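# Hang the blue mug on the mug tree by its handle

## Task

Get the blue mug hanging from the mug tree with a branch through its handle, the mug not touching or resting on the tree's base, and staying that way once the robot lets go.

## Robot and tools

Robot: two arms. left_arm carries a left hand and right_arm a right hand; the left hand mirrors the right. Arm bases in the scene frame: left_arm at (+0.005, +0.306, +0.007) m, quat_wxyz (+1.000, 0, 0, +0.024); right_arm at (-0.013, -0.313, +0.007) m, quat_wxyz (+1.000, 0, 0, -0.024). Scene frame: origin at table-top height midway between the nominal bases, +z up, +x forward over the table, left_arm toward +y. A two-camera stand sits behind the arms. Loose objects may occasionally get a short push from outside.

execute_actions(actions, cameras). actions is a list of actions, each lasting 0.5 s. An action is a table of 1 to 15 rows, one row per 1/30 s step; if fewer than 15 rows, the final row repeats to fill the rest. Every row is one flat list of 48 numbers, each in [-1, 1], covering both arms even if one is idle, in this order: left_arm dx, dy, dz, rx, ry, rz; 16 left hand motor goals; left current_limit; left speed; then the same 24 for right_arm.

Arm numbers are offsets, not poses. They are measured from that arm's Hand target as it stood when the action began, along that arm's own base axes; every row in the action refers to that same start, not to the previous row. Scale: 1.0 = 0.6 m for dx, dy, dz and 180 degrees for rx, ry, rz, which form one rotation vector turning about the Hand target's position. A translation longer than 1.0 is scaled back along its direction. Sending the same offset again in a later action moves further. All zeros re-requests the current target. The controller limits the commanded orientation to within 40 degrees of the measured one each step and favours position when it cannot reach both.

Hand numbers are absolute goals, not offsets: each maps linearly between a hinge's two stops. Motor order: index_mcp, index_abd, index_pip, index_dip, middle_mcp, middle_abd, middle_pip, middle_dip, ring_mcp, ring_abd, ring_pip, ring_dip, thumb_cmc, thumb_axl, thumb_mcp, thumb_ipl. Brackets give degrees at +1, degrees at -1, then the straight value: finger _mcp (-18, +128; +0.75), _abd (-60, +60; +0.00), _pip (-29, +108; +0.58), _dip (-21, +117; +0.70); thumb_cmc (-20, +120; +0.71), thumb_axl (-27, +140; +0.68), thumb_mcp (-69, +109; +0.23), thumb_ipl (-77, +108; +0.17). Lower values curl fingers toward the palm and bring the thumb round in front of it. current_limit maps -1..+1 to 0..550 mA (floor 11 mA); speed gives (speed + 1) / 2 of 8.5 rad/s. Initial values +0.4 and -0.6. A 0 is a real goal: to keep a hand as it is, copy its hand_goal, hand_current_limit and hand_speed.

cameras: names from cam_head_left, cam_head_right, cam_high; ["all"] for all, [] for none; omitted or null gives all with an empty actions list, otherwise none. Unknown names invalidate the call. zoom_image(camera, region=[x0, y0, x1, y1]) in pixels of the latest full 672x504 image, region at most 504 by 504. finished_scene(scene=1) ends the scene for good; the mug must stay hung without the robot.

Hand geometry (hand point axes, per arm base frame): +z points along straight fingers, +y out of the palm face (palm at y = -0.062), +x across the palm away from the thumb on the right hand, toward it on the left. Finger knuckles at z = -0.017, tips 0.139 m beyond; fingers lie at y = -0.076. A rigid mast at the wrist on the palm side (x +0.05 to +0.10, z -0.16 to -0.11, to y = +0.06; x sign flips on the left hand) can strike objects. Digit ends have rubber caps.

Results: per arm end_effector_position (m) and end_effector_quat_wxyz in its base frame, which may be off by a few cm; Hand target (the base for the next offsets); joint positions, velocities (may read "within noise" or be omitted), torques (3rd and 4th wrap at ±28 N m); step readings of positions; per motor hand_goal, hand_measured, hand_current_ma, hand_state (moving, goal, blocked, overload); motor temperatures. The hand point often rests short of its target, more while holding and under elbow sag, which lowers it; waiting does not help, so send the remaining distance, or aim higher. A grip holds only while goals lie past the object's surface. A call returns once motion stops, up to 3 s after the last action. Time keeps running while you think, with the last command held.

Avoid: dropping the mug or releasing it while moving; hitting the tree, table or other fixed items hard; knocking anything out of the work area; letting parts fall far; contact or squeezing between the two hands (can fail the scene); motor currents of 495 mA or more for 5 s (shutdown for 10 s); heat from long holds, stretched arms or unreachable targets (MOTOR HOT at 85 °C, arm drops at 100 °C with an OVER-TEMPERATURE FAULT). To stop pushing on something, command the target back past the hand point. Smooth, low-effort, quick motion is preferred.

Each tool is called after "Request:" as name([rows], argument=value, ...), one row to a line, values as JSON.

## Session

Request:
execute_actions(actions=[], cameras=["all"])

Scene clock: 0.00 s.
left_arm: end_effector_position=(+0.5948, +0.0023, +0.3244) hand_goal=(+0.754, +0.000, +0.576, +0.696, +0.754, +0.000, +0.576, +0.696, +0.754, +0.000, +0.576, +0.696, +0.714, +0.678, +0.226, +0.168) hand_measured=(+0.754, +0.000, +0.576, +0.696, +0.754, +0.000, +0.576, +0.696, +0.754, +0.000, +0.576, +0.696, +0.714, +0.678, +0.226, +0.168) hand_current_ma=(+0, +0, +0, +0, +0, +0, +0, +0, +0, +0, +0, +0, +0, +0, +0, +0) hand_state=(goal, goal, goal, goal, goal, goal, goal, goal, goal, goal, goal, goal, goal, goal, goal, goal) hand_current_limit=0.40 hand_speed=-0.60 end_effector_quat_wxyz=(+0.314, +0.184, +0.913, +0.186) | right_arm: end_effector_position=(+0.4513, +0.0569, +0.3758) hand_goal=(+0.754, +0.000, +0.576, +0.696, +0.754, +0.000, +0.576, +0.696, +0.754, +0.000, +0.576, +0.696, +0.714, +0.678, +0.226, +0.168) hand_measured=(+0.754, +0.000, +0.576, +0.696, +0.754, +0.000, +0.576, +0.696, +0.754, +0.000, +0.576, +0.696, +0.714, +0.678, +0.226, +0.168) hand_current_ma=(+0, +0, +0, +0, +0, +0, +0, +0, +0, +0, +0, +0, +0, +0, +0, +0) hand_state=(goal, goal, goal, goal, goal, goal, goal, goal, goal, overload, goal, goal, goal, goal, goal, goal) hand_current_limit=0.40 hand_speed=-0.60 end_effector_quat_wxyz=(+0.210, +0.384, +0.531, +0.726)
Joint positions: left_arm=[-0.244 1.518 1.442 -0.834 -0.38 -1.284] | right_arm=[-0.01 1.122 0.461 0.842 -0.666 0.456]
Joint velocities: within noise
Joint torques (N m): no reading
Motor temperatures (°C): left_arm=[30 28 28 28 25 26] | right_arm=[26 27 29 25 29 27]
Heat: left arm: hottest waist 30 °C; right arm: hottest elbow 29 °C.
Hand target: left_arm +0.6013, +0.0016, +0.3479; +0.339, +0.178, +0.904, +0.189 | right_arm +0.4522, +0.0561, +0.3974; +0.227, +0.366, +0.525, +0.734

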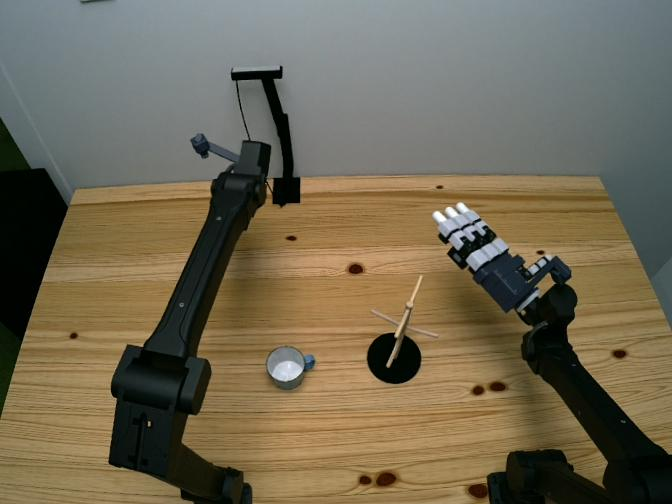

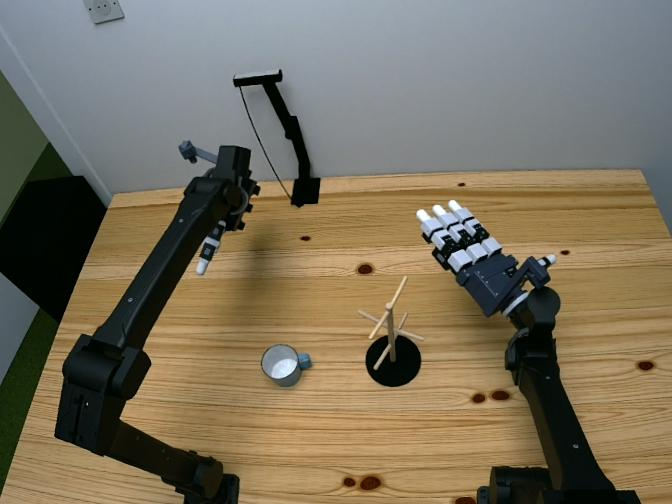

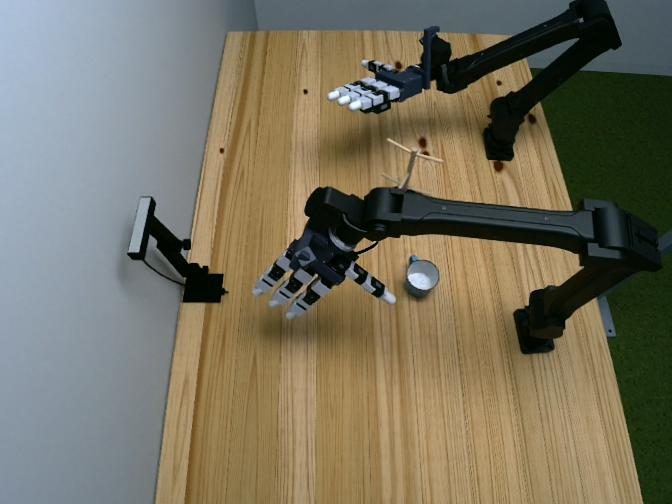

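Request:
zoom_image(camera="cam_head_left", region=[240, 250, 460, 410])

Request:
zoom_image(camera="cam_head_right", region=[240, 250, 460, 410])

Request:
zoom_image(camera="cam_high", region=[320, 110, 500, 320])

Scaled by 2.291 from the camera's 672x504 image, which has a finer 960x720 frame.

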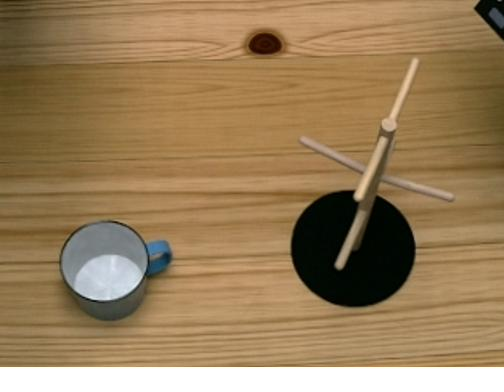

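Scaled by 2.291 from the camera's 672x504 image, which has a finer 960x720 frame.

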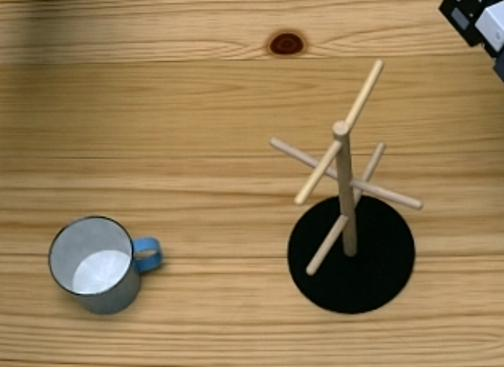

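Scaled by 2.400 from the camera's 672x504 image, which has a finer 960x720 frame.

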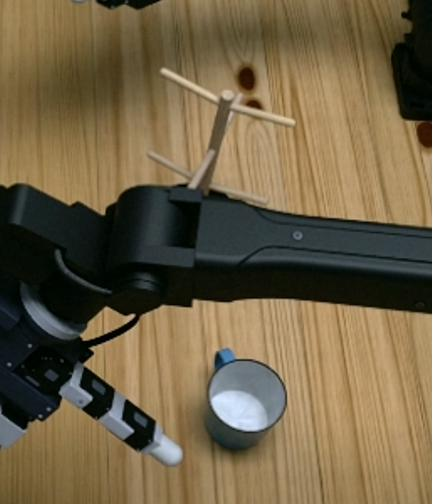

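Request:
zoom_image(camera="cam_head_left", region=[100, 340, 604, 504])

Request:
zoom_image(camera="cam_high", region=[420, 100, 672, 400])

Scaled by 1.000.

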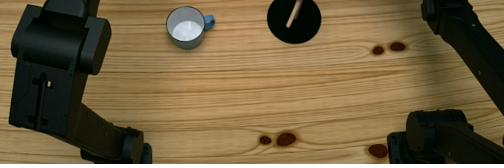

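Scaled by 1.680 from the camera's 672x504 image, which has a finer 960x720 frame.

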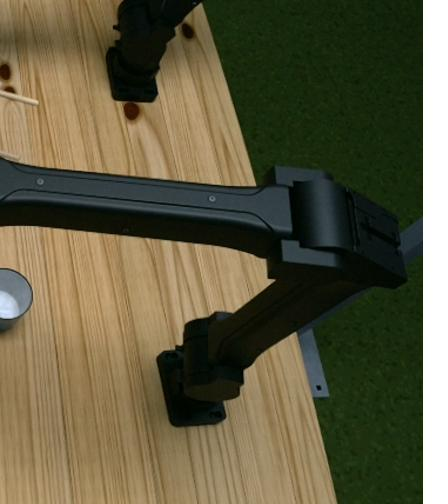

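Request:
execute_actions([
  [[0.0337,-0.024,0.0223,0.0714,0.0247,-0.0814,0.754,0,0.576,0.696,0.754,0,0.576,0.696,0.754,0,0.576,0.696,0.714,0.678,0.226,0.168,0.4,-0.6,0,0,0,0,0,0,0.754,0,0.576,0.696,0.754,0,0.576,0.696,0.754,0,0.576,0.696,0.714,0.678,0.226,0.168,0.4,-0.6]],
  [[0.0337,-0.024,0.0223,0.0714,0.0247,-0.0814,0.754,0,0.576,0.696,0.754,0,0.576,0.696,0.754,0,0.576,0.696,0.714,0.678,0.226,0.168,0.4,-0.6,0,0,0,0,0,0,0.754,0,0.576,0.696,0.754,0,0.576,0.696,0.754,0,0.576,0.696,0.714,0.678,0.226,0.168,0.4,-0.6]],
  [[0.0337,-0.024,0.0223,0.0714,0.0247,-0.0814,0.754,0,0.576,0.696,0.754,0,0.576,0.696,0.754,0,0.576,0.696,0.714,0.678,0.226,0.168,0.4,-0.6,0,0,0,0,0,0,0.754,0,0.576,0.696,0.754,0,0.576,0.696,0.754,0,0.576,0.696,0.714,0.678,0.226,0.168,0.4,-0.6]],
], cameras=[])

Scene clock: 282.50 s.
left_arm: end_effector_position=(+0.6548, -0.0447, +0.3497) hand_goal=(+0.754, +0.000, +0.576, +0.696, +0.754, +0.000, +0.576, +0.696, +0.754, +0.000, +0.576, +0.696, +0.714, +0.678, +0.226, +0.168) hand_measured=(+0.758, +0.000, +0.576, +0.696, +0.758, +0.000, +0.576, +0.696, +0.758, +0.000, +0.576, +0.696, +0.724, +0.678, +0.224, +0.168) hand_current_ma=(+5, +0, +1, +0, +4, +0, +1, +0, +4, +0, +0, +0, +16, -1, -1, +0) hand_state=(goal, goal, goal, goal, goal, goal, goal, goal, goal, goal, goal, goal, goal, goal, goal, goal) hand_current_limit=0.40 hand_speed=-0.60 end_effector_quat_wxyz=(+0.185, +0.622, +0.701, +0.294) | right_arm: end_effector_position=(+0.4513, +0.0569, +0.3758) hand_goal=(+0.754, +0.000, +0.576, +0.696, +0.754, +0.000, +0.576, +0.696, +0.754, +0.000, +0.576, +0.696, +0.714, +0.678, +0.226, +0.168) hand_measured=(+0.760, +0.000, +0.576, +0.696, +0.760, +0.000, +0.576, +0.696, +0.762, +0.000, +0.576, +0.696, +0.720, +0.678, +0.226, +0.168) hand_current_ma=(+8, +0, +0, +0, +9, +0, +0, +0, +11, +0, +0, +0, +7, -1, +0, +0) hand_state=(goal, goal, goal, goal, goal, goal, goal, goal, goal, overload, goal, goal, goal, goal, goal, goal) hand_current_limit=0.40 hand_speed=-0.60 end_effector_quat_wxyz=(+0.210, +0.384, +0.531, +0.726)
Joint positions: left_arm=[-0.208 1.518 1.442 -0.845 -0.313 -0.221] | right_arm=[-0.01 1.122 0.461 0.842 -0.666 0.456]
Joint torques (N m): left_arm=[1.85 -17.03 13.2 1.06 -0.11 0.11] | right_arm=[-0.97 -5.3 10.02 2.15 0.14 -0.14]
Motor temperatures (°C): left_arm=[29 35 46 28 25 25] | right_arm=[26 28 50 26 29 27]
Heat: left arm: hottest elbow 46 °C; right arm: hottest elbow 50 °C.
Hand target: left_arm +0.6619, -0.0417, +0.3880; +0.204, +0.616, +0.695, +0.310 | right_arm +0.4522, +0.0561, +0.3974; +0.227, +0.366, +0.525, +0.734
Off the commanded pose: left_arm 0.039 m, 3 deg | right_arm 0.022 m, 3 deg.
Step readings (end_effector_position of left_arm | right_arm):
0: (+0.5948, +0.0023, +0.3244) | (+0.4513, +0.0569, +0.3758)
1: (+0.5969, +0.0014, +0.3263) | (+0.4513, +0.0569, +0.3758)
2: (+0.6003, -0.0007, +0.3289) | (+0.4513, +0.0569, +0.3758)
4: (+0.6058, -0.0038, +0.3330) | (+0.4513, +0.0569, +0.3758)
8: (+0.6122, -0.0081, +0.3366) | (+0.4513, +0.0569, +0.3758)
15: (+0.6163, -0.0113, +0.3387) | (+0.4513, +0.0569, +0.3758)
16: (+0.6186, -0.0130, +0.3402) | (+0.4513, +0.0569, +0.3758)
17: (+0.6220, -0.0157, +0.3424) | (+0.4513, +0.0569, +0.3758)
19: (+0.6278, -0.0219, +0.3449) | (+0.4513, +0.0569, +0.3758)
23: (+0.6342, -0.0287, +0.3470) | (+0.4513, +0.0569, +0.3758)
30: (+0.6380, -0.0329, +0.3483) | (+0.4513, +0.0569, +0.3758)
31: (+0.6398, -0.0352, +0.3488) | (+0.4513, +0.0569, +0.3758)
32: (+0.6422, -0.0386, +0.3494) | (+0.4513, +0.0569, +0.3758)
34: (+0.6462, -0.0431, +0.3495) | (+0.4513, +0.0569, +0.3758)
38: (+0.6513, -0.0426, +0.3496) | (+0.4513, +0.0569, +0.3758)
45: (+0.6541, -0.0437, +0.3497) | (+0.4513, +0.0569, +0.3758)
No camera images: "cameras" was empty.

Request:
execute_actions([
  [[-0.0664,-0.0293,-0.0113,0.061,0.0145,-0.0522,0.754,0,0.576,0.696,0.754,0,0.576,0.696,0.754,0,0.576,0.696,0.714,0.678,0.226,0.168,0.4,-0.6,-0.02,-0.0095,-0.029,0,0.038,0,0.754,0,0.576,0.696,0.754,0,0.576,0.696,0.754,0,0.576,0.696,0.714,0.678,0.226,0.168,0.4,-0.6]],
  [[-0.0664,-0.0293,-0.0113,0.061,0.0145,-0.0522,0.754,0,0.576,0.696,0.754,0,0.576,0.696,0.754,0,0.576,0.696,0.714,0.678,0.226,0.168,0.4,-0.6,-0.02,-0.0095,-0.029,0,0.038,0,0.754,0,0.576,0.696,0.754,0,0.576,0.696,0.754,0,0.576,0.696,0.714,0.678,0.226,0.168,0.4,-0.6]],
  [[-0.0664,-0.0293,-0.0113,0.061,0.0145,-0.0522,0.754,0,0.576,0.696,0.754,0,0.576,0.696,0.754,0,0.576,0.696,0.714,0.678,0.226,0.168,0.4,-0.6,-0.02,-0.0095,-0.029,0,0.038,0,0.754,0,0.576,0.696,0.754,0,0.576,0.696,0.754,0,0.576,0.696,0.714,0.678,0.226,0.168,0.4,-0.6]],
  [[-0.0664,-0.0293,-0.0113,0.0654,0.0091,-0.0495,0.754,0,0.576,0.696,0.754,0,0.576,0.696,0.754,0,0.576,0.696,0.714,0.678,0.226,0.168,0.4,-0.6,-0.02,-0.0095,-0.029,0,0.038,0,0.754,0,0.576,0.696,0.754,0,0.576,0.696,0.754,0,0.576,0.696,0.714,0.678,0.226,0.168,0.4,-0.6]],
  [[-0.0664,-0.0293,-0.0113,0.0654,0.0091,-0.0495,0.754,0,0.576,0.696,0.754,0,0.576,0.696,0.754,0,0.576,0.696,0.714,0.678,0.226,0.168,0.4,-0.6,-0.02,-0.0095,-0.029,0,0.038,0,0.754,0,0.576,0.696,0.754,0,0.576,0.696,0.754,0,0.576,0.696,0.714,0.678,0.226,0.168,0.4,-0.6]],
  [[-0.0664,-0.0293,-0.0113,0.0654,0.0091,-0.0495,0.754,0,0.576,0.696,0.754,0,0.576,0.696,0.754,0,0.576,0.696,0.714,0.678,0.226,0.168,0.4,-0.6,-0.02,-0.0095,-0.029,0,0.038,0,0.754,0,0.576,0.696,0.754,0,0.576,0.696,0.754,0,0.576,0.696,0.714,0.678,0.226,0.168,0.4,-0.6]],
], cameras=["all"])

Scene clock: 319.77 s.
left_arm: end_effector_position=(+0.4225, -0.1464, +0.3391) hand_goal=(+0.754, +0.000, +0.576, +0.696, +0.754, +0.000, +0.576, +0.696, +0.754, +0.000, +0.576, +0.696, +0.714, +0.678, +0.226, +0.168) hand_measured=(+0.752, -0.002, +0.576, +0.696, +0.752, -0.002, +0.576, +0.696, +0.752, -0.002, +0.576, +0.696, +0.714, +0.678, +0.222, +0.168) hand_current_ma=(-1, -2, +0, +0, -2, -3, +0, +0, -1, -3, +0, +0, +1, -1, -6, +0) hand_state=(goal, goal, goal, goal, goal, goal, goal, goal, goal, goal, goal, goal, goal, goal, goal, goal) hand_current_limit=0.40 hand_speed=-0.60 end_effector_quat_wxyz=(-0.131, +0.883, +0.091, +0.440) | right_arm: end_effector_position=(+0.3706, +0.0257, +0.2495) hand_goal=(+0.754, +0.000, +0.576, +0.696, +0.754, +0.000, +0.576, +0.696, +0.754, +0.000, +0.576, +0.696, +0.714, +0.678, +0.226, +0.168) hand_measured=(+0.758, +0.000, +0.576, +0.696, +0.760, +0.000, +0.576, +0.696, +0.760, +0.008, +0.576, +0.696, +0.720, +0.678, +0.226, +0.168) hand_current_ma=(+6, +0, +0, +0, +6, +0, +0, +0, +7, +0, +0, +0, +8, -1, -1, +0) hand_state=(goal, goal, goal, goal, goal, goal, goal, goal, goal, overload, goal, goal, goal, goal, goal, goal) hand_current_limit=0.40 hand_speed=-0.60 end_effector_quat_wxyz=(+0.001, +0.623, +0.565, +0.540)
Joint positions: left_arm=[-0.442 0.928 0.963 -0.847 -0.65 1.19] | right_arm=[-0.172 0.641 0.424 -0.422 -0.798 0.343]
Joint torques (N m): left_arm=[0.85 -6.83 10.19 1.42 -0.38 0.02] | right_arm=[-1.73 -0.85 13.91 1.05 -0.56 -0.27]
Heat: left arm: hottest elbow 49 °C; right arm: hottest elbow 50 °C.
Hand target: left_arm +0.4229, -0.1472, +0.3476; -0.132, +0.881, +0.090, +0.446 | right_arm +0.3803, +0.0218, +0.2930; +0.029, +0.600, +0.572, +0.559
Off the commanded pose: left_arm 0.009 m, 1 deg | right_arm 0.045 m, 5 deg.
Step readings (end_effector_position of left_arm | right_arm):
0: (+0.6548, -0.0447, +0.3497) | (+0.4513, +0.0569, +0.3758)
1: (+0.6537, -0.0451, +0.3500) | (+0.4517, +0.0570, +0.3736)
2: (+0.6490, -0.0456, +0.3488) | (+0.4523, +0.0556, +0.3700)
4: (+0.6349, -0.0460, +0.3452) | (+0.4459, +0.0559, +0.3681)
8: (+0.6227, -0.0489, +0.3568) | (+0.4367, +0.0567, +0.3774)
15: (+0.6201, -0.0517, +0.3653) | (+0.4368, +0.0563, +0.3765)
16: (+0.6188, -0.0528, +0.3645) | (+0.4372, +0.0562, +0.3731)
17: (+0.6130, -0.0541, +0.3609) | (+0.4378, +0.0534, +0.3676)
19: (+0.5961, -0.0586, +0.3515) | (+0.4316, +0.0530, +0.3575)
23: (+0.5820, -0.0665, +0.3525) | (+0.4255, +0.0510, +0.3569)
30: (+0.5805, -0.0700, +0.3555) | (+0.4264, +0.0488, +0.3549)
31: (+0.5790, -0.0711, +0.3546) | (+0.4262, +0.0494, +0.3513)
32: (+0.5734, -0.0752, +0.3513) | (+0.4253, +0.0486, +0.3454)
34: (+0.5580, -0.0794, +0.3441) | (+0.4195, +0.0455, +0.3359)
38: (+0.5437, -0.0850, +0.3499) | (+0.4140, +0.0420, +0.3362)
45: (+0.5411, -0.0880, +0.3533) | (+0.4141, +0.0419, +0.3333)
46: (+0.5394, -0.0878, +0.3524) | (+0.4134, +0.0426, +0.3297)
47: (+0.5342, -0.0876, +0.3486) | (+0.4117, +0.0420, +0.3234)
49: (+0.5189, -0.0946, +0.3412) | (+0.4062, +0.0389, +0.3138)
53: (+0.5036, -0.1042, +0.3451) | (+0.4015, +0.0355, +0.3113)
60: (+0.5004, -0.1088, +0.3465) | (+0.4011, +0.0360, +0.3090)
61: (+0.4990, -0.1082, +0.3459) | (+0.4001, +0.0366, +0.3055)
62: (+0.4936, -0.1114, +0.3424) | (+0.3976, +0.0365, +0.2990)
64: (+0.4798, -0.1148, +0.3368) | (+0.3917, +0.0330, +0.2887)
68: (+0.4651, -0.1230, +0.3427) | (+0.3875, +0.0299, +0.2825)
75: (+0.4614, -0.1258, +0.3434) | (+0.3868, +0.0304, +0.2803)
76: (+0.4601, -0.1261, +0.3425) | (+0.3853, +0.0312, +0.2772)
77: (+0.4546, -0.1289, +0.3389) | (+0.3825, +0.0306, +0.2716)
79: (+0.4418, -0.1333, +0.3345) | (+0.3762, +0.0274, +0.2605)
83: (+0.4267, -0.1435, +0.3402) | (+0.3718, +0.0243, +0.2513)
90: (+0.4229, -0.1462, +0.3397) | (+0.3707, +0.0256, +0.2496)

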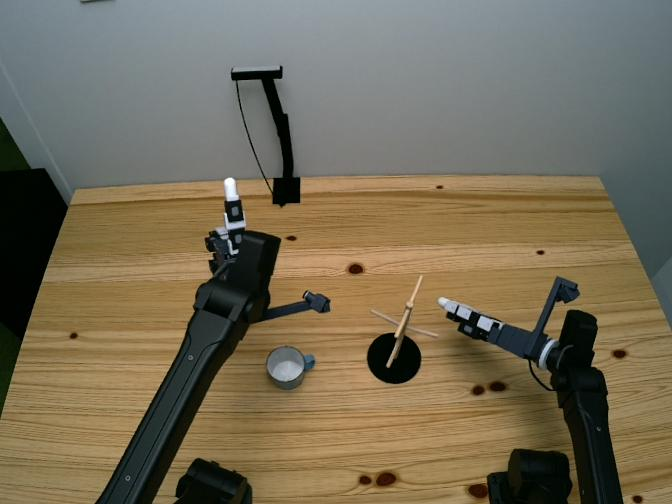

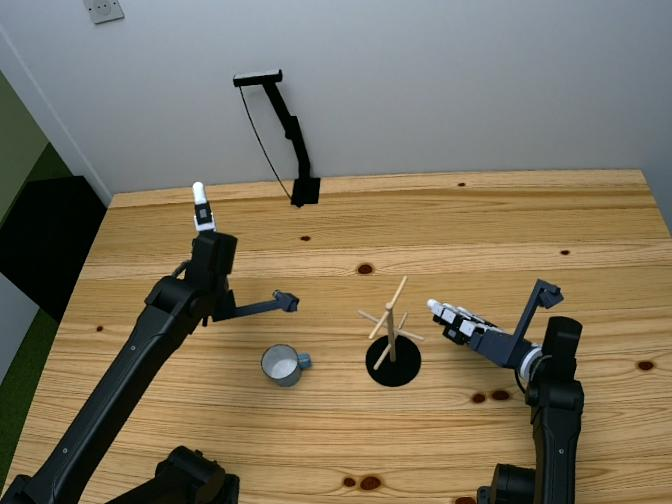

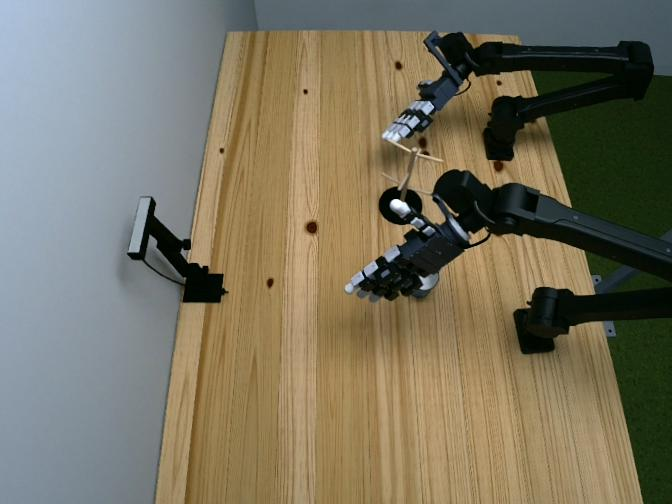

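Request:
execute_actions([
  [[-0.0417,0.0047,-0.0359,0.08,0.0134,-0.0417,0.685,0,0.241,0.087,0.685,0,0.241,0.087,0.411,0,-0.08,-0.174,-0.571,0.68,-0.281,0.924,0.4,-0.6,0,-0.05,0,0,0,0,0.754,0,0.576,0.696,0.754,0,0.576,0.696,0.754,0,0.576,0.696,0.714,0.678,0.226,0.168,0.4,-0.6]],
  [[-0.0417,0.0047,-0.0359,0.08,0.0134,-0.0417,0.685,0,0.241,0.087,0.685,0,0.241,0.087,0.411,0,-0.08,-0.174,-0.571,0.68,-0.281,0.924,0.4,-0.6,0,-0.05,0,0,0,0,0.754,0,0.576,0.696,0.754,0,0.576,0.696,0.754,0,0.576,0.696,0.714,0.678,0.226,0.168,0.4,-0.6]],
  [[-0.0417,0.0047,-0.0359,0.08,0.0134,-0.0417,0.685,0,0.241,0.087,0.685,0,0.241,0.087,0.411,0,-0.08,-0.174,-0.571,0.68,-0.281,0.924,0.4,-0.6,0,-0.05,0,0,0,0,0.754,0,0.576,0.696,0.754,0,0.576,0.696,0.754,0,0.576,0.696,0.714,0.678,0.226,0.168,0.4,-0.6]],
  [[-0.0417,0.0047,-0.0359,0.08,0.0134,-0.0417,0.685,0,0.241,0.087,0.685,0,0.241,0.087,0.411,0,-0.08,-0.174,-0.571,0.68,-0.281,0.924,0.4,-0.6,0,-0.05,0,0,0,0,0.754,0,0.576,0.696,0.754,0,0.576,0.696,0.754,0,0.576,0.696,0.714,0.678,0.226,0.168,0.4,-0.6]],
  [[-0.0417,0.0047,-0.0359,0.08,0.0134,-0.0417,0.685,0,0.241,0.087,0.685,0,0.241,0.087,0.411,0,-0.08,-0.174,-0.571,0.68,-0.281,0.924,0.4,-0.6,0,-0.05,0,0,0,0,0.754,0,0.576,0.696,0.754,0,0.576,0.696,0.754,0,0.576,0.696,0.714,0.678,0.226,0.168,0.4,-0.6]],
], cameras=["all"])

Scene clock: 520.50 s.
left_arm: end_effector_position=(+0.2961, -0.1347, +0.2342) hand_goal=(+0.686, +0.000, +0.242, +0.088, +0.686, +0.000, +0.242, +0.088, +0.412, +0.000, -0.080, -0.174, -0.570, +0.680, -0.280, +0.924) hand_measured=(+0.678, +0.000, +0.242, +0.090, +0.678, -0.002, +0.242, +0.090, +0.408, +0.000, -0.078, -0.172, -0.572, +0.678, -0.280, +0.920) hand_current_ma=(-13, -1, -1, +3, -14, -1, -1, +3, -7, -1, +2, +4, -2, -1, +0, -5) hand_state=(goal, goal, goal, goal, goal, goal, goal, goal, goal, goal, goal, goal, goal, goal, goal, goal) hand_current_limit=0.40 hand_speed=-0.60 end_effector_quat_wxyz=(-0.509, +0.709, -0.394, +0.289) | right_arm: end_effector_position=(+0.3701, -0.1171, +0.2604) hand_goal=(+0.754, +0.000, +0.576, +0.696, +0.754, +0.000, +0.576, +0.696, +0.754, +0.000, +0.576, +0.696, +0.714, +0.678, +0.226, +0.168) hand_measured=(+0.760, +0.002, +0.576, +0.696, +0.760, +0.002, +0.576, +0.696, +0.762, +0.094, +0.576, +0.696, +0.720, +0.678, +0.224, +0.168) hand_current_ma=(+7, +2, +0, +0, +9, +2, +0, +0, +10, +0, +0, +0, +7, -1, -3, +0) hand_state=(goal, goal, goal, goal, goal, goal, goal, goal, goal, overload, goal, goal, goal, goal, goal, goal) hand_current_limit=0.40 hand_speed=-0.60 end_effector_quat_wxyz=(-0.001, +0.619, +0.559, +0.552)
Joint positions: left_arm=[-0.842 0.882 0.799 -0.988 -1.204 2.09] | right_arm=[-0.754 1.023 0.69 -1.048 -1.161 -0.527]
Joint torques (N m): left_arm=[0.91 -5.01 9.25 0.5 -1.01 0.06] | right_arm=[-1.26 -3.43 12.48 0.06 -1.1 -0.28]
Motor temperatures (°C): left_arm=[29 30 52 27 26 25] | right_arm=[26 27 63 25 31 27]
Heat: left arm: hottest elbow 52 °C; right arm: hottest elbow 63 °C.
Hand target: left_arm +0.2978, -0.1330, +0.2399; -0.481, +0.659, -0.466, +0.343 | right_arm +0.3803, -0.1282, +0.2929; +0.028, +0.600, +0.572, +0.559
Off the commanded pose: left_arm 0.006 m, 12 deg | right_arm 0.036 m, 4 deg.
joint sent to its limit (left arm) — joint 6 (wrist roll), upper limit. The joint targets are off in orientation, not in position.
Step readings (end_effector_position of left_arm | right_arm):
0: (+0.4225, -0.1464, +0.3391) | (+0.3706, +0.0257, +0.2495)
1: (+0.4220, -0.1436, +0.3375) | (+0.3696, +0.0272, +0.2507)
2: (+0.4186, -0.1402, +0.3328) | (+0.3667, +0.0273, +0.2518)
4: (+0.4099, -0.1386, +0.3242) | (+0.3668, +0.0097, +0.2515)
8: (+0.3996, -0.1388, +0.3145) | (+0.3688, -0.0098, +0.2520)
15: (+0.3969, -0.1392, +0.3113) | (+0.3687, -0.0075, +0.2529)
16: (+0.3962, -0.1366, +0.3100) | (+0.3680, -0.0072, +0.2539)
17: (+0.3925, -0.1322, +0.3059) | (+0.3660, -0.0076, +0.2553)
19: (+0.3818, -0.1336, +0.2971) | (+0.3664, -0.0204, +0.2547)
23: (+0.3700, -0.1364, +0.2888) | (+0.3697, -0.0369, +0.2528)
30: (+0.3690, -0.1378, +0.2889) | (+0.3691, -0.0347, +0.2531)
31: (+0.3682, -0.1353, +0.2876) | (+0.3684, -0.0349, +0.2540)
32: (+0.3643, -0.1332, +0.2845) | (+0.3668, -0.0368, +0.2561)
34: (+0.3556, -0.1321, +0.2770) | (+0.3671, -0.0495, +0.2558)
38: (+0.3452, -0.1338, +0.2682) | (+0.3703, -0.0653, +0.2547)
45: (+0.3438, -0.1349, +0.2682) | (+0.3694, -0.0624, +0.2554)
46: (+0.3435, -0.1309, +0.2692) | (+0.3688, -0.0631, +0.2562)
47: (+0.3395, -0.1259, +0.2689) | (+0.3673, -0.0663, +0.2583)
49: (+0.3313, -0.1266, +0.2663) | (+0.3678, -0.0793, +0.2572)
53: (+0.3223, -0.1386, +0.2614) | (+0.3711, -0.0937, +0.2562)
60: (+0.3211, -0.1379, +0.2603) | (+0.3698, -0.0902, +0.2571)
61: (+0.3204, -0.1336, +0.2605) | (+0.3692, -0.0912, +0.2577)
62: (+0.3144, -0.1252, +0.2591) | (+0.3680, -0.0952, +0.2597)
64: (+0.3044, -0.1228, +0.2502) | (+0.3685, -0.1077, +0.2594)
68: (+0.2964, -0.1351, +0.2357) | (+0.3717, -0.1221, +0.2586)
75: (+0.2961, -0.1347, +0.2342) | (+0.3705, -0.1183, +0.2596)

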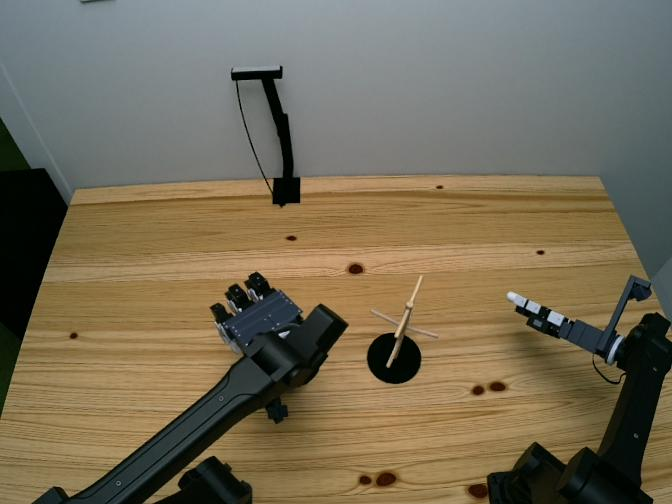

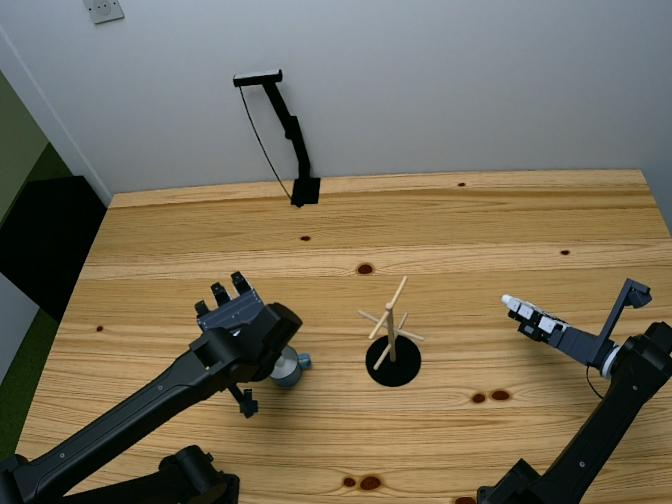

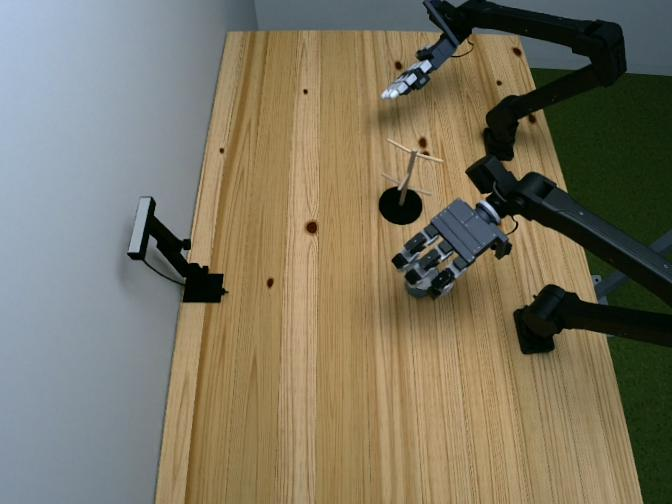

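Request:
execute_actions([
  [[0,0,0,0,0,0,0.685,0,0.241,0.087,0.685,0,0.241,0.087,0.411,0,-0.08,-0.174,-0.571,0.68,-0.281,0.924,0.4,-0.6,-0.0083,0,-0.0354,0,-0.057,0,0.754,0,0.576,0.696,0.754,0,0.576,0.696,0.754,0,0.576,0.696,0.714,0.678,0.226,0.168,0.4,-0.6]],
  [[0,0,0,0,0,0,0.685,0,0.241,0.087,0.685,0,0.241,0.087,0.411,0,-0.08,-0.174,-0.571,0.68,-0.281,0.924,0.4,-0.6,-0.0083,0,-0.0354,0,-0.057,0,0.754,0,0.576,0.696,0.754,0,0.576,0.696,0.754,0,0.576,0.696,0.714,0.678,0.226,0.168,0.4,-0.6]],
  [[0,0,0,0,0,0,0.685,0,0.241,0.087,0.685,0,0.241,0.087,0.411,0,-0.08,-0.174,-0.571,0.68,-0.281,0.924,0.4,-0.6,-0.0083,0,-0.0354,0,-0.057,0,0.754,0,0.576,0.696,0.754,0,0.576,0.696,0.754,0,0.576,0.696,0.714,0.678,0.226,0.168,0.4,-0.6]],
  [[0,0,0,0,0,0,0.685,0,0.241,0.087,0.685,0,0.241,0.087,0.411,0,-0.08,-0.174,-0.571,0.68,-0.281,0.924,0.4,-0.6,-0.0083,0,-0.0354,0,-0.057,0,0.754,0,0.576,0.696,0.754,0,0.576,0.696,0.754,0,0.576,0.696,0.714,0.678,0.226,0.168,0.4,-0.6]],
], cameras=["cam_head_right","cam_high"])

Request:
zoom_image(camera="cam_high", region=[350, 130, 540, 320])

Request:
zoom_image(camera="cam_head_right", region=[180, 250, 440, 430])

Scene clock: 557.70 s.
left_arm: end_effector_position=(+0.2961, -0.1347, +0.2342) hand_goal=(+0.686, +0.000, +0.242, +0.088, +0.686, +0.000, +0.242, +0.088, +0.412, +0.000, -0.080, -0.174, -0.570, +0.680, -0.280, +0.924) hand_measured=(+0.678, +0.000, +0.242, +0.090, +0.678, -0.002, +0.242, +0.090, +0.408, +0.000, -0.078, -0.172, -0.572, +0.678, -0.280, +0.920) hand_current_ma=(-13, -1, -1, +3, -14, -1, -1, +3, -7, -1, +2, +4, -2, -1, +0, -5) hand_state=(goal, goal, goal, goal, goal, goal, goal, goal, goal, goal, goal, goal, goal, goal, goal, goal) hand_current_limit=0.40 hand_speed=-0.60 end_effector_quat_wxyz=(-0.509, +0.709, -0.394, +0.289) | right_arm: end_effector_position=(+0.3644, -0.1259, +0.1989) hand_goal=(+0.754, +0.000, +0.576, +0.696, +0.754, +0.000, +0.576, +0.696, +0.754, +0.000, +0.576, +0.696, +0.714, +0.678, +0.226, +0.168) hand_measured=(+0.762, +0.002, +0.578, +0.696, +0.762, +0.002, +0.578, +0.696, +0.762, +0.110, +0.578, +0.696, +0.724, +0.678, +0.226, +0.168) hand_current_ma=(+13, +2, +2, +0, +13, +2, +1, +0, +12, +0, +1, +0, +13, -1, +0, +0) hand_state=(goal, goal, goal, goal, goal, goal, goal, goal, goal, overload, goal, goal, goal, goal, goal, goal) hand_current_limit=0.40 hand_speed=-0.60 end_effector_quat_wxyz=(+0.159, +0.393, +0.593, +0.684)
Joint positions: left_arm=[-0.842 0.882 0.799 -0.988 -1.204 2.09] | right_arm=[-0.799 1.471 0.407 0.313 -1.552 -0.395]
Joint torques (N m): left_arm=[0.91 -4.95 9.24 0.49 -1.01 0.06] | right_arm=[-1.73 -6.89 4.86 1.89 -0.74 -0.23]
Motor temperatures (°C): left_arm=[29 30 49 27 28 25] | right_arm=[26 27 64 25 34 27]
Heat: left arm: hottest elbow 49 °C; right arm: hottest elbow 64 °C.
Hand target: left_arm +0.2978, -0.1330, +0.2399; -0.481, +0.659, -0.466, +0.343 | right_arm +0.3604, -0.1282, +0.2081; +0.227, +0.366, +0.525, +0.734
Off the commanded pose: left_arm 0.006 m, 12 deg | right_arm 0.010 m, 13 deg.
joint sent to its limit (left arm) — joint 6 (wrist roll), upper limit. The joint targets are off in orientation, not in position.
joint sent to its limit (right arm) — joint 5 (wrist yaw), lower limit. The joint targets are off in orientation, not in position.
Step readings (end_effector_position of left_arm | right_arm):
0: (+0.2961, -0.1347, +0.2342) | (+0.3701, -0.1171, +0.2604)
1: (+0.2961, -0.1347, +0.2342) | (+0.3706, -0.1167, +0.2639)
2: (+0.2961, -0.1347, +0.2342) | (+0.3711, -0.1173, +0.2729)
4: (+0.2961, -0.1347, +0.2342) | (+0.3721, -0.1201, +0.2733)
8: (+0.2961, -0.1347, +0.2342) | (+0.3744, -0.1227, +0.2634)
15: (+0.2961, -0.1347, +0.2342) | (+0.3759, -0.1252, +0.2631)
16: (+0.2961, -0.1347, +0.2342) | (+0.3751, -0.1240, +0.2653)
17: (+0.2961, -0.1347, +0.2342) | (+0.3721, -0.1220, +0.2720)
19: (+0.2961, -0.1347, +0.2342) | (+0.3703, -0.1213, +0.2622)
23: (+0.2961, -0.1347, +0.2342) | (+0.3695, -0.1216, +0.2381)
30: (+0.2961, -0.1347, +0.2342) | (+0.3705, -0.1249, +0.2437)
31: (+0.2961, -0.1347, +0.2342) | (+0.3690, -0.1235, +0.2464)
32: (+0.2961, -0.1347, +0.2342) | (+0.3652, -0.1205, +0.2505)
34: (+0.2961, -0.1347, +0.2342) | (+0.3660, -0.1217, +0.2422)
38: (+0.2961, -0.1347, +0.2342) | (+0.3682, -0.1249, +0.2171)
45: (+0.2961, -0.1347, +0.2342) | (+0.3678, -0.1249, +0.2215)
46: (+0.2961, -0.1347, +0.2342) | (+0.3665, -0.1239, +0.2233)
47: (+0.2961, -0.1347, +0.2342) | (+0.3633, -0.1217, +0.2259)
49: (+0.2961, -0.1347, +0.2342) | (+0.3641, -0.1240, +0.2149)
53: (+0.2961, -0.1347, +0.2342) | (+0.3652, -0.1268, +0.1959)
60: (+0.2961, -0.1347, +0.2342) | (+0.3645, -0.1260, +0.1984)
Images, in order (width x height): cam_head_right 672x504, cam_high 672x504.

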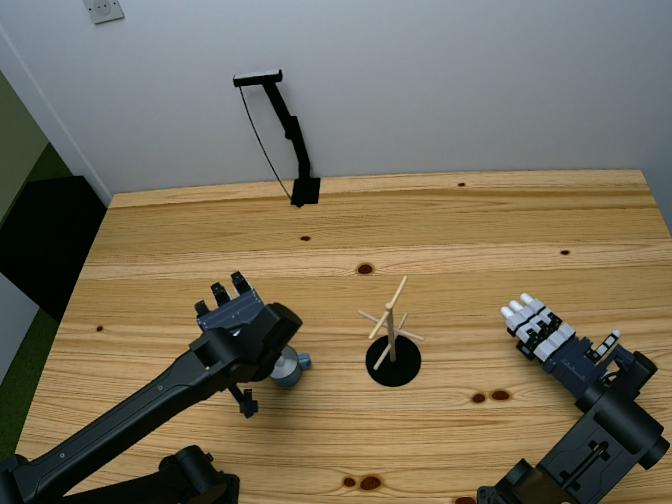

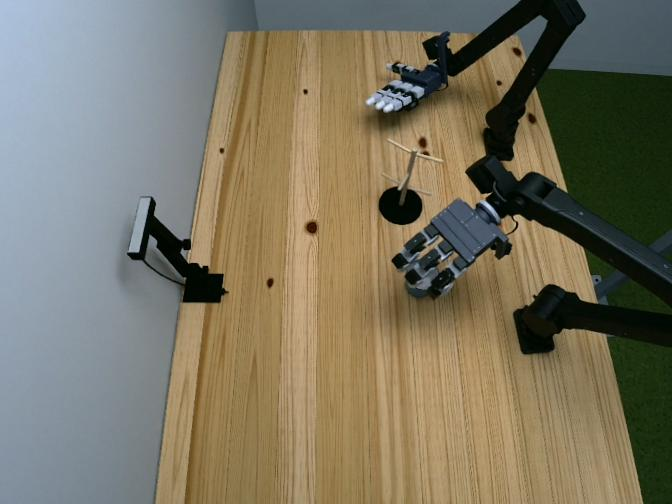

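Scaled by 2.653 from the camera's 672x504 image, which has a finer 960x720 frame.

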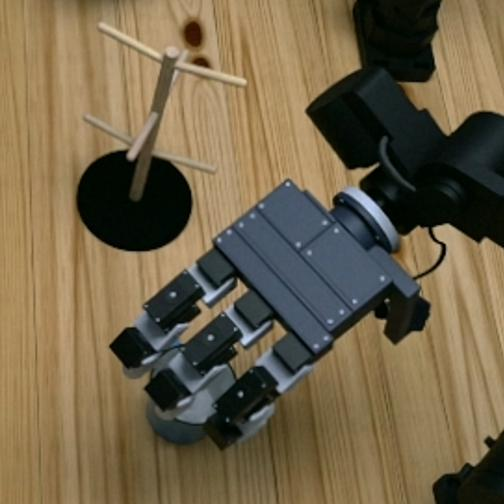

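Scaled by 1.938 from the camera's 672x504 image, which has a finer 960x720 frame.

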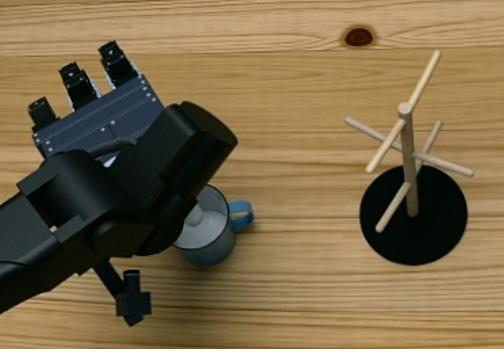

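Request:
execute_actions([
  [[-0.014,-0.0083,-0.0667,-0.0048,0.0034,0.0634,0.918,0,-0.153,0.377,0.918,0,-0.153,0.377,0.411,0,-0.08,-0.174,-0.571,0.68,-0.472,0.87,0.4,-0.6,0,0,0,0,0,0,0.754,0,0.576,0.696,0.754,0,0.576,0.696,0.754,0,0.576,0.696,0.714,0.678,0.226,0.168,0.4,-0.6]],
  [[-0.014,-0.0083,-0.0667,0,0,0,0.918,0,-0.153,0.377,0.918,0,-0.153,0.377,0.411,0,-0.08,-0.174,-0.571,0.68,-0.472,0.87,0.4,-0.6,0,0,0,0,0,0,0.754,0,0.576,0.696,0.754,0,0.576,0.696,0.754,0,0.576,0.696,0.714,0.678,0.226,0.168,0.4,-0.6]],
], cameras=["cam_head_left","cam_head_right","cam_high"])

Request:
zoom_image(camera="cam_high", region=[370, 180, 520, 330])

Request:
zoom_image(camera="cam_head_right", region=[160, 290, 340, 430])

Request:
zoom_image(camera="cam_head_left", region=[160, 290, 340, 430])

Scene clock: 610.33 s.
left_arm: end_effector_position=(+0.2726, -0.1323, +0.1495) hand_goal=(+0.918, +0.000, -0.152, +0.378, +0.918, +0.000, -0.152, +0.378, +0.412, +0.000, -0.080, -0.174, -0.570, +0.680, -0.472, +0.870) hand_measured=(+0.904, +0.000, -0.152, +0.376, +0.902, -0.002, -0.152, +0.376, +0.408, +0.000, -0.078, -0.172, -0.572, +0.678, -0.468, +0.872) hand_current_ma=(-26, -1, +1, -3, -31, -1, +1, -3, -7, -1, +2, +3, -1, -1, +6, +2) hand_state=(goal, goal, goal, goal, goal, goal, goal, goal, goal, goal, goal, goal, goal, goal, goal, goal) hand_current_limit=0.40 hand_speed=-0.60 end_effector_quat_wxyz=(-0.510, +0.703, -0.415, +0.271) | right_arm: end_effector_position=(+0.3642, -0.1257, +0.2004) hand_goal=(+0.754, +0.000, +0.576, +0.696, +0.754, +0.000, +0.576, +0.696, +0.754, +0.000, +0.576, +0.696, +0.714, +0.678, +0.226, +0.168) hand_measured=(+0.762, +0.002, +0.578, +0.696, +0.762, +0.002, +0.578, +0.696, +0.762, +0.110, +0.578, +0.696, +0.724, +0.678, +0.226, +0.168) hand_current_ma=(+13, +2, +2, +0, +13, +2, +1, +0, +12, +0, +1, +0, +13, -1, +0, +0) hand_state=(goal, goal, goal, goal, goal, goal, goal, goal, goal, overload, goal, goal, goal, goal, goal, goal) hand_current_limit=0.40 hand_speed=-0.60 end_effector_quat_wxyz=(+0.164, +0.389, +0.596, +0.683)
Joint positions: left_arm=[-0.9 0.932 0.621 -0.931 -1.212 1.966] | right_arm=[-0.799 1.471 0.407 0.327 -1.552 -0.395]
Joint torques (N m): left_arm=[0.5 -4.72 9.17 1.69 -0.99 -0.14] | right_arm=[-1.85 -7 4.67 1.88 -0.72 -0.14]
Motor temperatures (°C): left_arm=[29 29 49 27 29 25] | right_arm=[26 27 50 25 33 27]
Heat: left arm: hottest elbow 49 °C; right arm: hottest elbow 50 °C.
Hand target: left_arm +0.2810, -0.1430, +0.1598; -0.506, +0.707, -0.398, +0.293 | right_arm +0.3604, -0.1282, +0.2081; +0.227, +0.366, +0.525, +0.734
Off the commanded pose: left_arm 0.017 m, 3 deg | right_arm 0.009 m, 13 deg.
joint sent to its limit (right arm) — joint 5 (wrist yaw), lower limit. The joint targets are off in orientation, not in position.
Step readings (end_effector_position of left_arm | right_arm):
0: (+0.2961, -0.1347, +0.2342) | (+0.3644, -0.1259, +0.1989)
1: (+0.2958, -0.1350, +0.2313) | (+0.3644, -0.1259, +0.1991)
2: (+0.2951, -0.1362, +0.2263) | (+0.3644, -0.1259, +0.1992)
4: (+0.2884, -0.1317, +0.2070) | (+0.3643, -0.1259, +0.1996)
8: (+0.2809, -0.1240, +0.1877) | (+0.3643, -0.1258, +0.1999)
15: (+0.2814, -0.1245, +0.1879) | (+0.3642, -0.1258, +0.2002)
16: (+0.2817, -0.1253, +0.1862) | (+0.3642, -0.1258, +0.2002)
17: (+0.2819, -0.1279, +0.1830) | (+0.3642, -0.1258, +0.2002)
19: (+0.2766, -0.1305, +0.1685) | (+0.3642, -0.1258, +0.2002)
23: (+0.2713, -0.1303, +0.1502) | (+0.3642, -0.1257, +0.2004)
30: (+0.2723, -0.1319, +0.1494) | (+0.3642, -0.1257, +0.2004)

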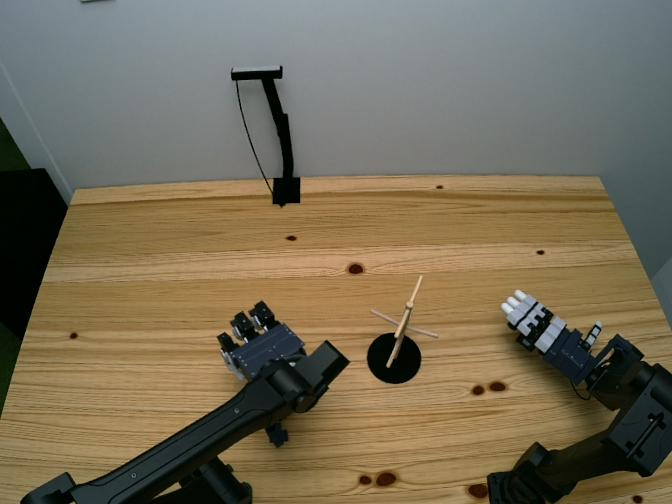

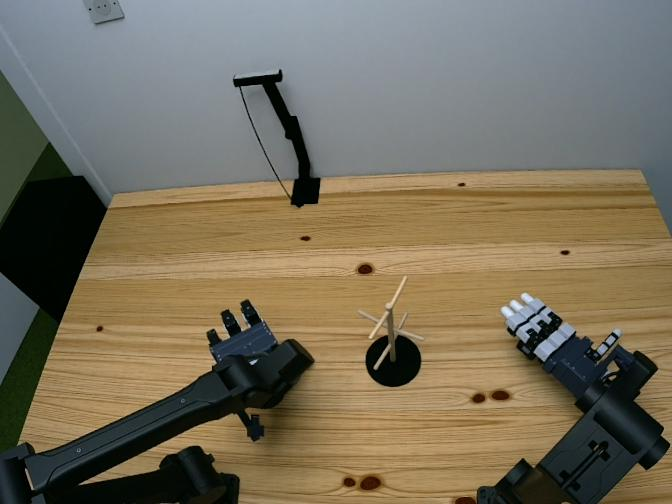

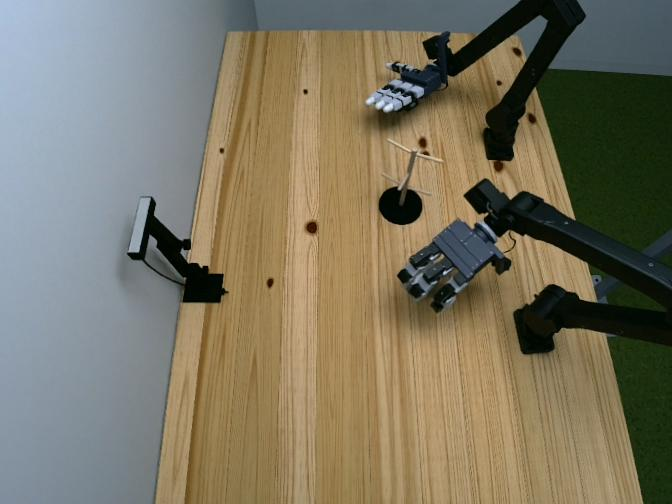

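Scaled by 3.360 from the camera's 672x504 image, which has a finer 960x720 frame.

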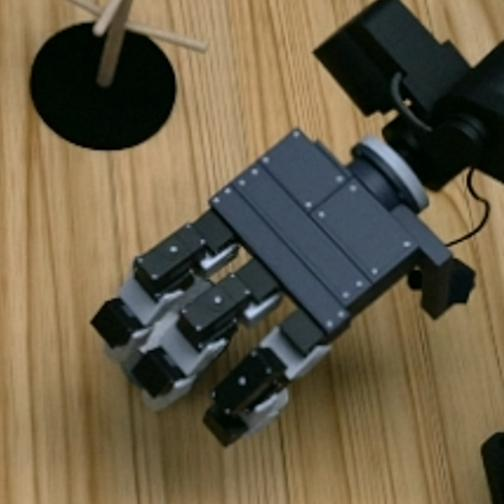

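Scaled by 2.800 from the camera's 672x504 image, which has a finer 960x720 frame.

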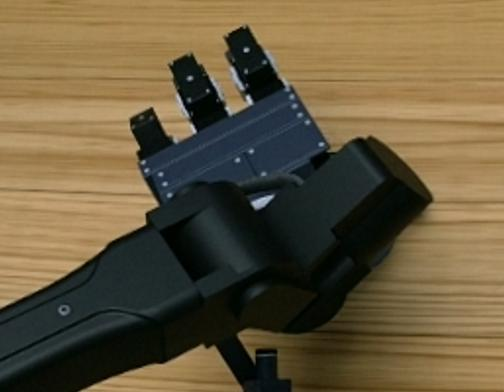

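Scaled by 2.800 from the camera's 672x504 image, which has a finer 960x720 frame.

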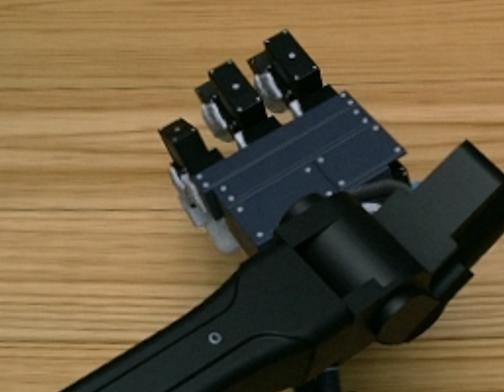

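Request:
zoom_image(camera="cam_high", region=[385, 225, 465, 315])

Scaled by 5.600 from the camera's 672x504 image, which has a finer 960x720 frame.

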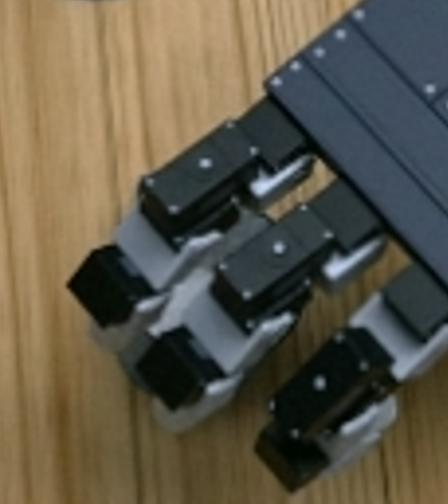

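Request:
execute_actions([
  [[0.01,-0.018,-0.0933,0,0,0,0.918,0,-0.153,0.377,0.918,0,-0.153,0.377,0.411,0,-0.08,-0.174,-0.571,0.68,-0.472,0.87,0.4,-0.6,0,0,0,0,0,0,0.754,0,0.576,0.696,0.754,0,0.576,0.696,0.754,0,0.576,0.696,0.714,0.678,0.226,0.168,0.4,-0.6]],
], cameras=["cam_head_left","cam_high"])

Request:
zoom_image(camera="cam_high", region=[385, 225, 465, 315])

Request:
zoom_image(camera="cam_head_left", region=[200, 300, 360, 430])

Scene clock: 672.93 s.
left_arm: end_effector_position=(+0.2791, -0.1444, +0.0926) hand_goal=(+0.918, +0.000, -0.152, +0.378, +0.918, +0.000, -0.152, +0.378, +0.412, +0.000, -0.080, -0.174, -0.570, +0.680, -0.472, +0.870) hand_measured=(+0.908, +0.000, -0.152, +0.376, +0.906, -0.002, -0.152, +0.376, +0.406, +0.000, -0.078, -0.172, -0.572, +0.678, -0.468, +0.872) hand_current_ma=(-19, -1, +0, -3, -25, -1, +1, -3, -8, -1, +2, +3, -1, -1, +5, +2) hand_state=(goal, goal, goal, goal, goal, goal, goal, goal, goal, goal, goal, goal, goal, goal, goal, goal) hand_current_limit=0.40 hand_speed=-0.60 end_effector_quat_wxyz=(-0.511, +0.704, -0.410, +0.273) | right_arm: end_effector_position=(+0.3642, -0.1257, +0.2004) hand_goal=(+0.754, +0.000, +0.576, +0.696, +0.754, +0.000, +0.576, +0.696, +0.754, +0.000, +0.576, +0.696, +0.714, +0.678, +0.226, +0.168) hand_measured=(+0.762, +0.002, +0.578, +0.696, +0.762, +0.002, +0.578, +0.696, +0.762, +0.110, +0.578, +0.696, +0.724, +0.678, +0.226, +0.168) hand_current_ma=(+13, +2, +2, +0, +13, +2, +1, +0, +12, +0, +1, +0, +13, -1, +0, +0) hand_state=(goal, goal, goal, goal, goal, goal, goal, goal, goal, overload, goal, goal, goal, goal, goal, goal) hand_current_limit=0.40 hand_speed=-0.60 end_effector_quat_wxyz=(+0.164, +0.389, +0.596, +0.683)
Joint positions: left_arm=[-0.913 1.073 0.539 -0.741 -1.221 1.922] | right_arm=[-0.799 1.471 0.407 0.327 -1.552 -0.395]
Joint torques (N m): left_arm=[0.97 -6.89 8.21 1.69 -0.76 0.01] | right_arm=[-1.73 -6.59 4.63 1.92 -0.71 -0.15]
Motor temperatures (°C): left_arm=[29 29 49 27 30 25] | right_arm=[26 27 45 25 33 27]
Heat: left arm: hottest elbow 49 °C; right arm: hottest elbow 45 °C.
Hand target: left_arm +0.2869, -0.1538, +0.1038; -0.506, +0.707, -0.398, +0.293 | right_arm +0.3604, -0.1282, +0.2081; +0.227, +0.366, +0.525, +0.734
Off the commanded pose: left_arm 0.017 m, 3 deg | right_arm 0.009 m, 13 deg.
joint sent to its limit (right arm) — joint 5 (wrist yaw), lower limit. The joint targets are off in orientation, not in position.
Step readings (end_effector_position of left_arm | right_arm):
0: (+0.2726, -0.1323, +0.1495) | (+0.3642, -0.1257, +0.2004)
1: (+0.2739, -0.1338, +0.1467) | (+0.3642, -0.1257, +0.2004)
2: (+0.2768, -0.1387, +0.1404) | (+0.3642, -0.1257, +0.2004)
4: (+0.2778, -0.1427, +0.1238) | (+0.3642, -0.1257, +0.2004)
8: (+0.2759, -0.1402, +0.0934) | (+0.3642, -0.1257, +0.2004)
15: (+0.2791, -0.1444, +0.0926) | (+0.3642, -0.1257, +0.2004)
Images, in order (width x height): cam_head_left 672x504, cam_high 672x504.

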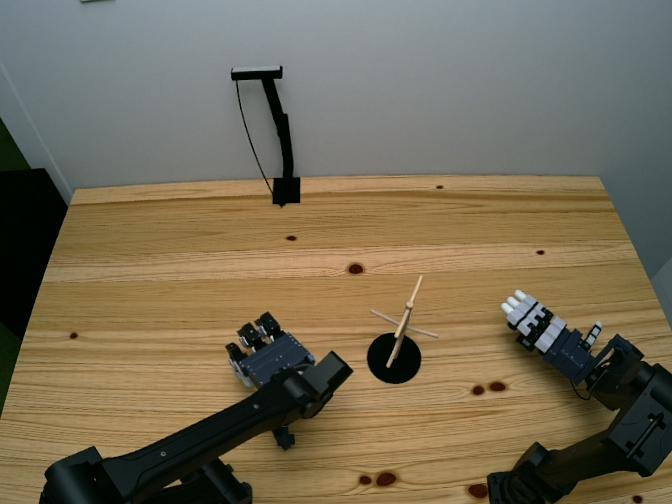

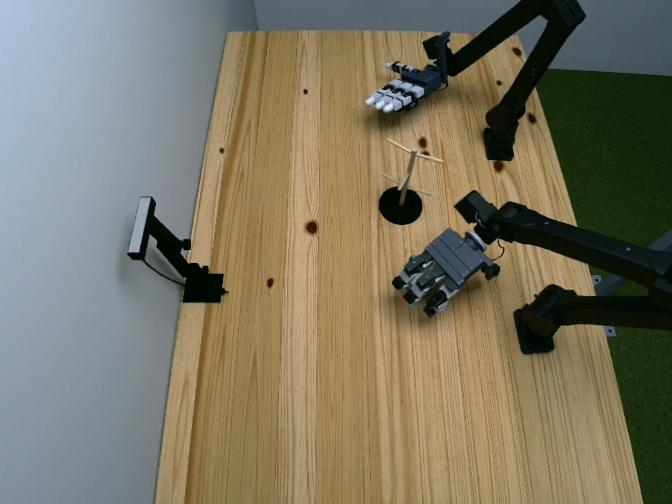

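Scaled by 5.600 from the camera's 672x504 image, which has a finer 960x720 frame.

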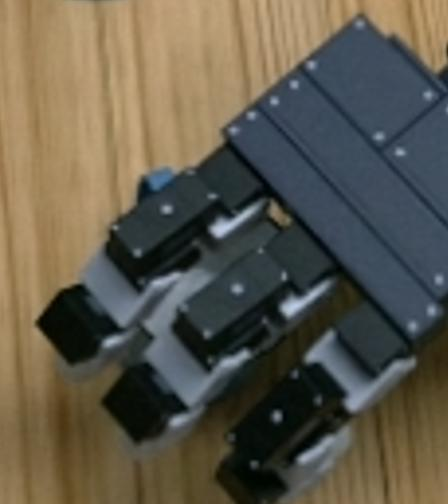

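Scaled by 3.150 from the camera's 672x504 image, which has a finer 960x720 frame.

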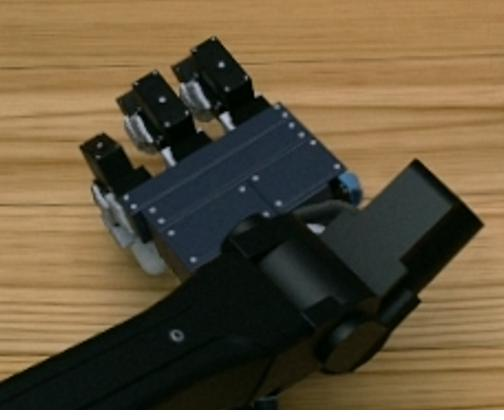

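Request:
zoom_image(camera="cam_high", region=[392, 245, 442, 305])

Request:
zoom_image(camera="cam_head_left", region=[220, 305, 330, 395])

Scaled by 8.400 from the camera's 672x504 image, which has a finer 960x720 frame.

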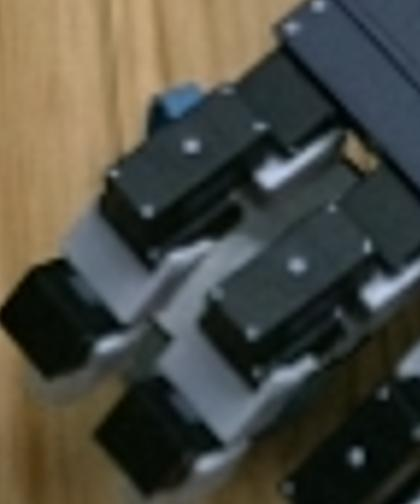

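Scaled by 4.582 from the camera's 672x504 image, which has a finer 960x720 frame.

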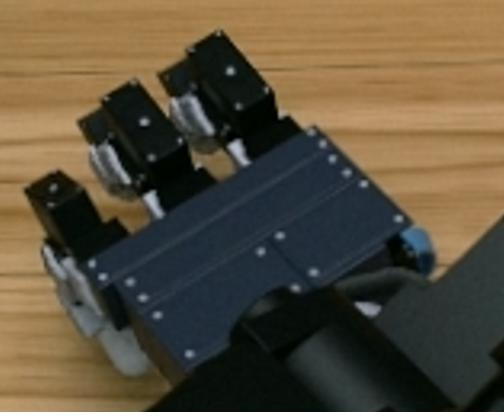

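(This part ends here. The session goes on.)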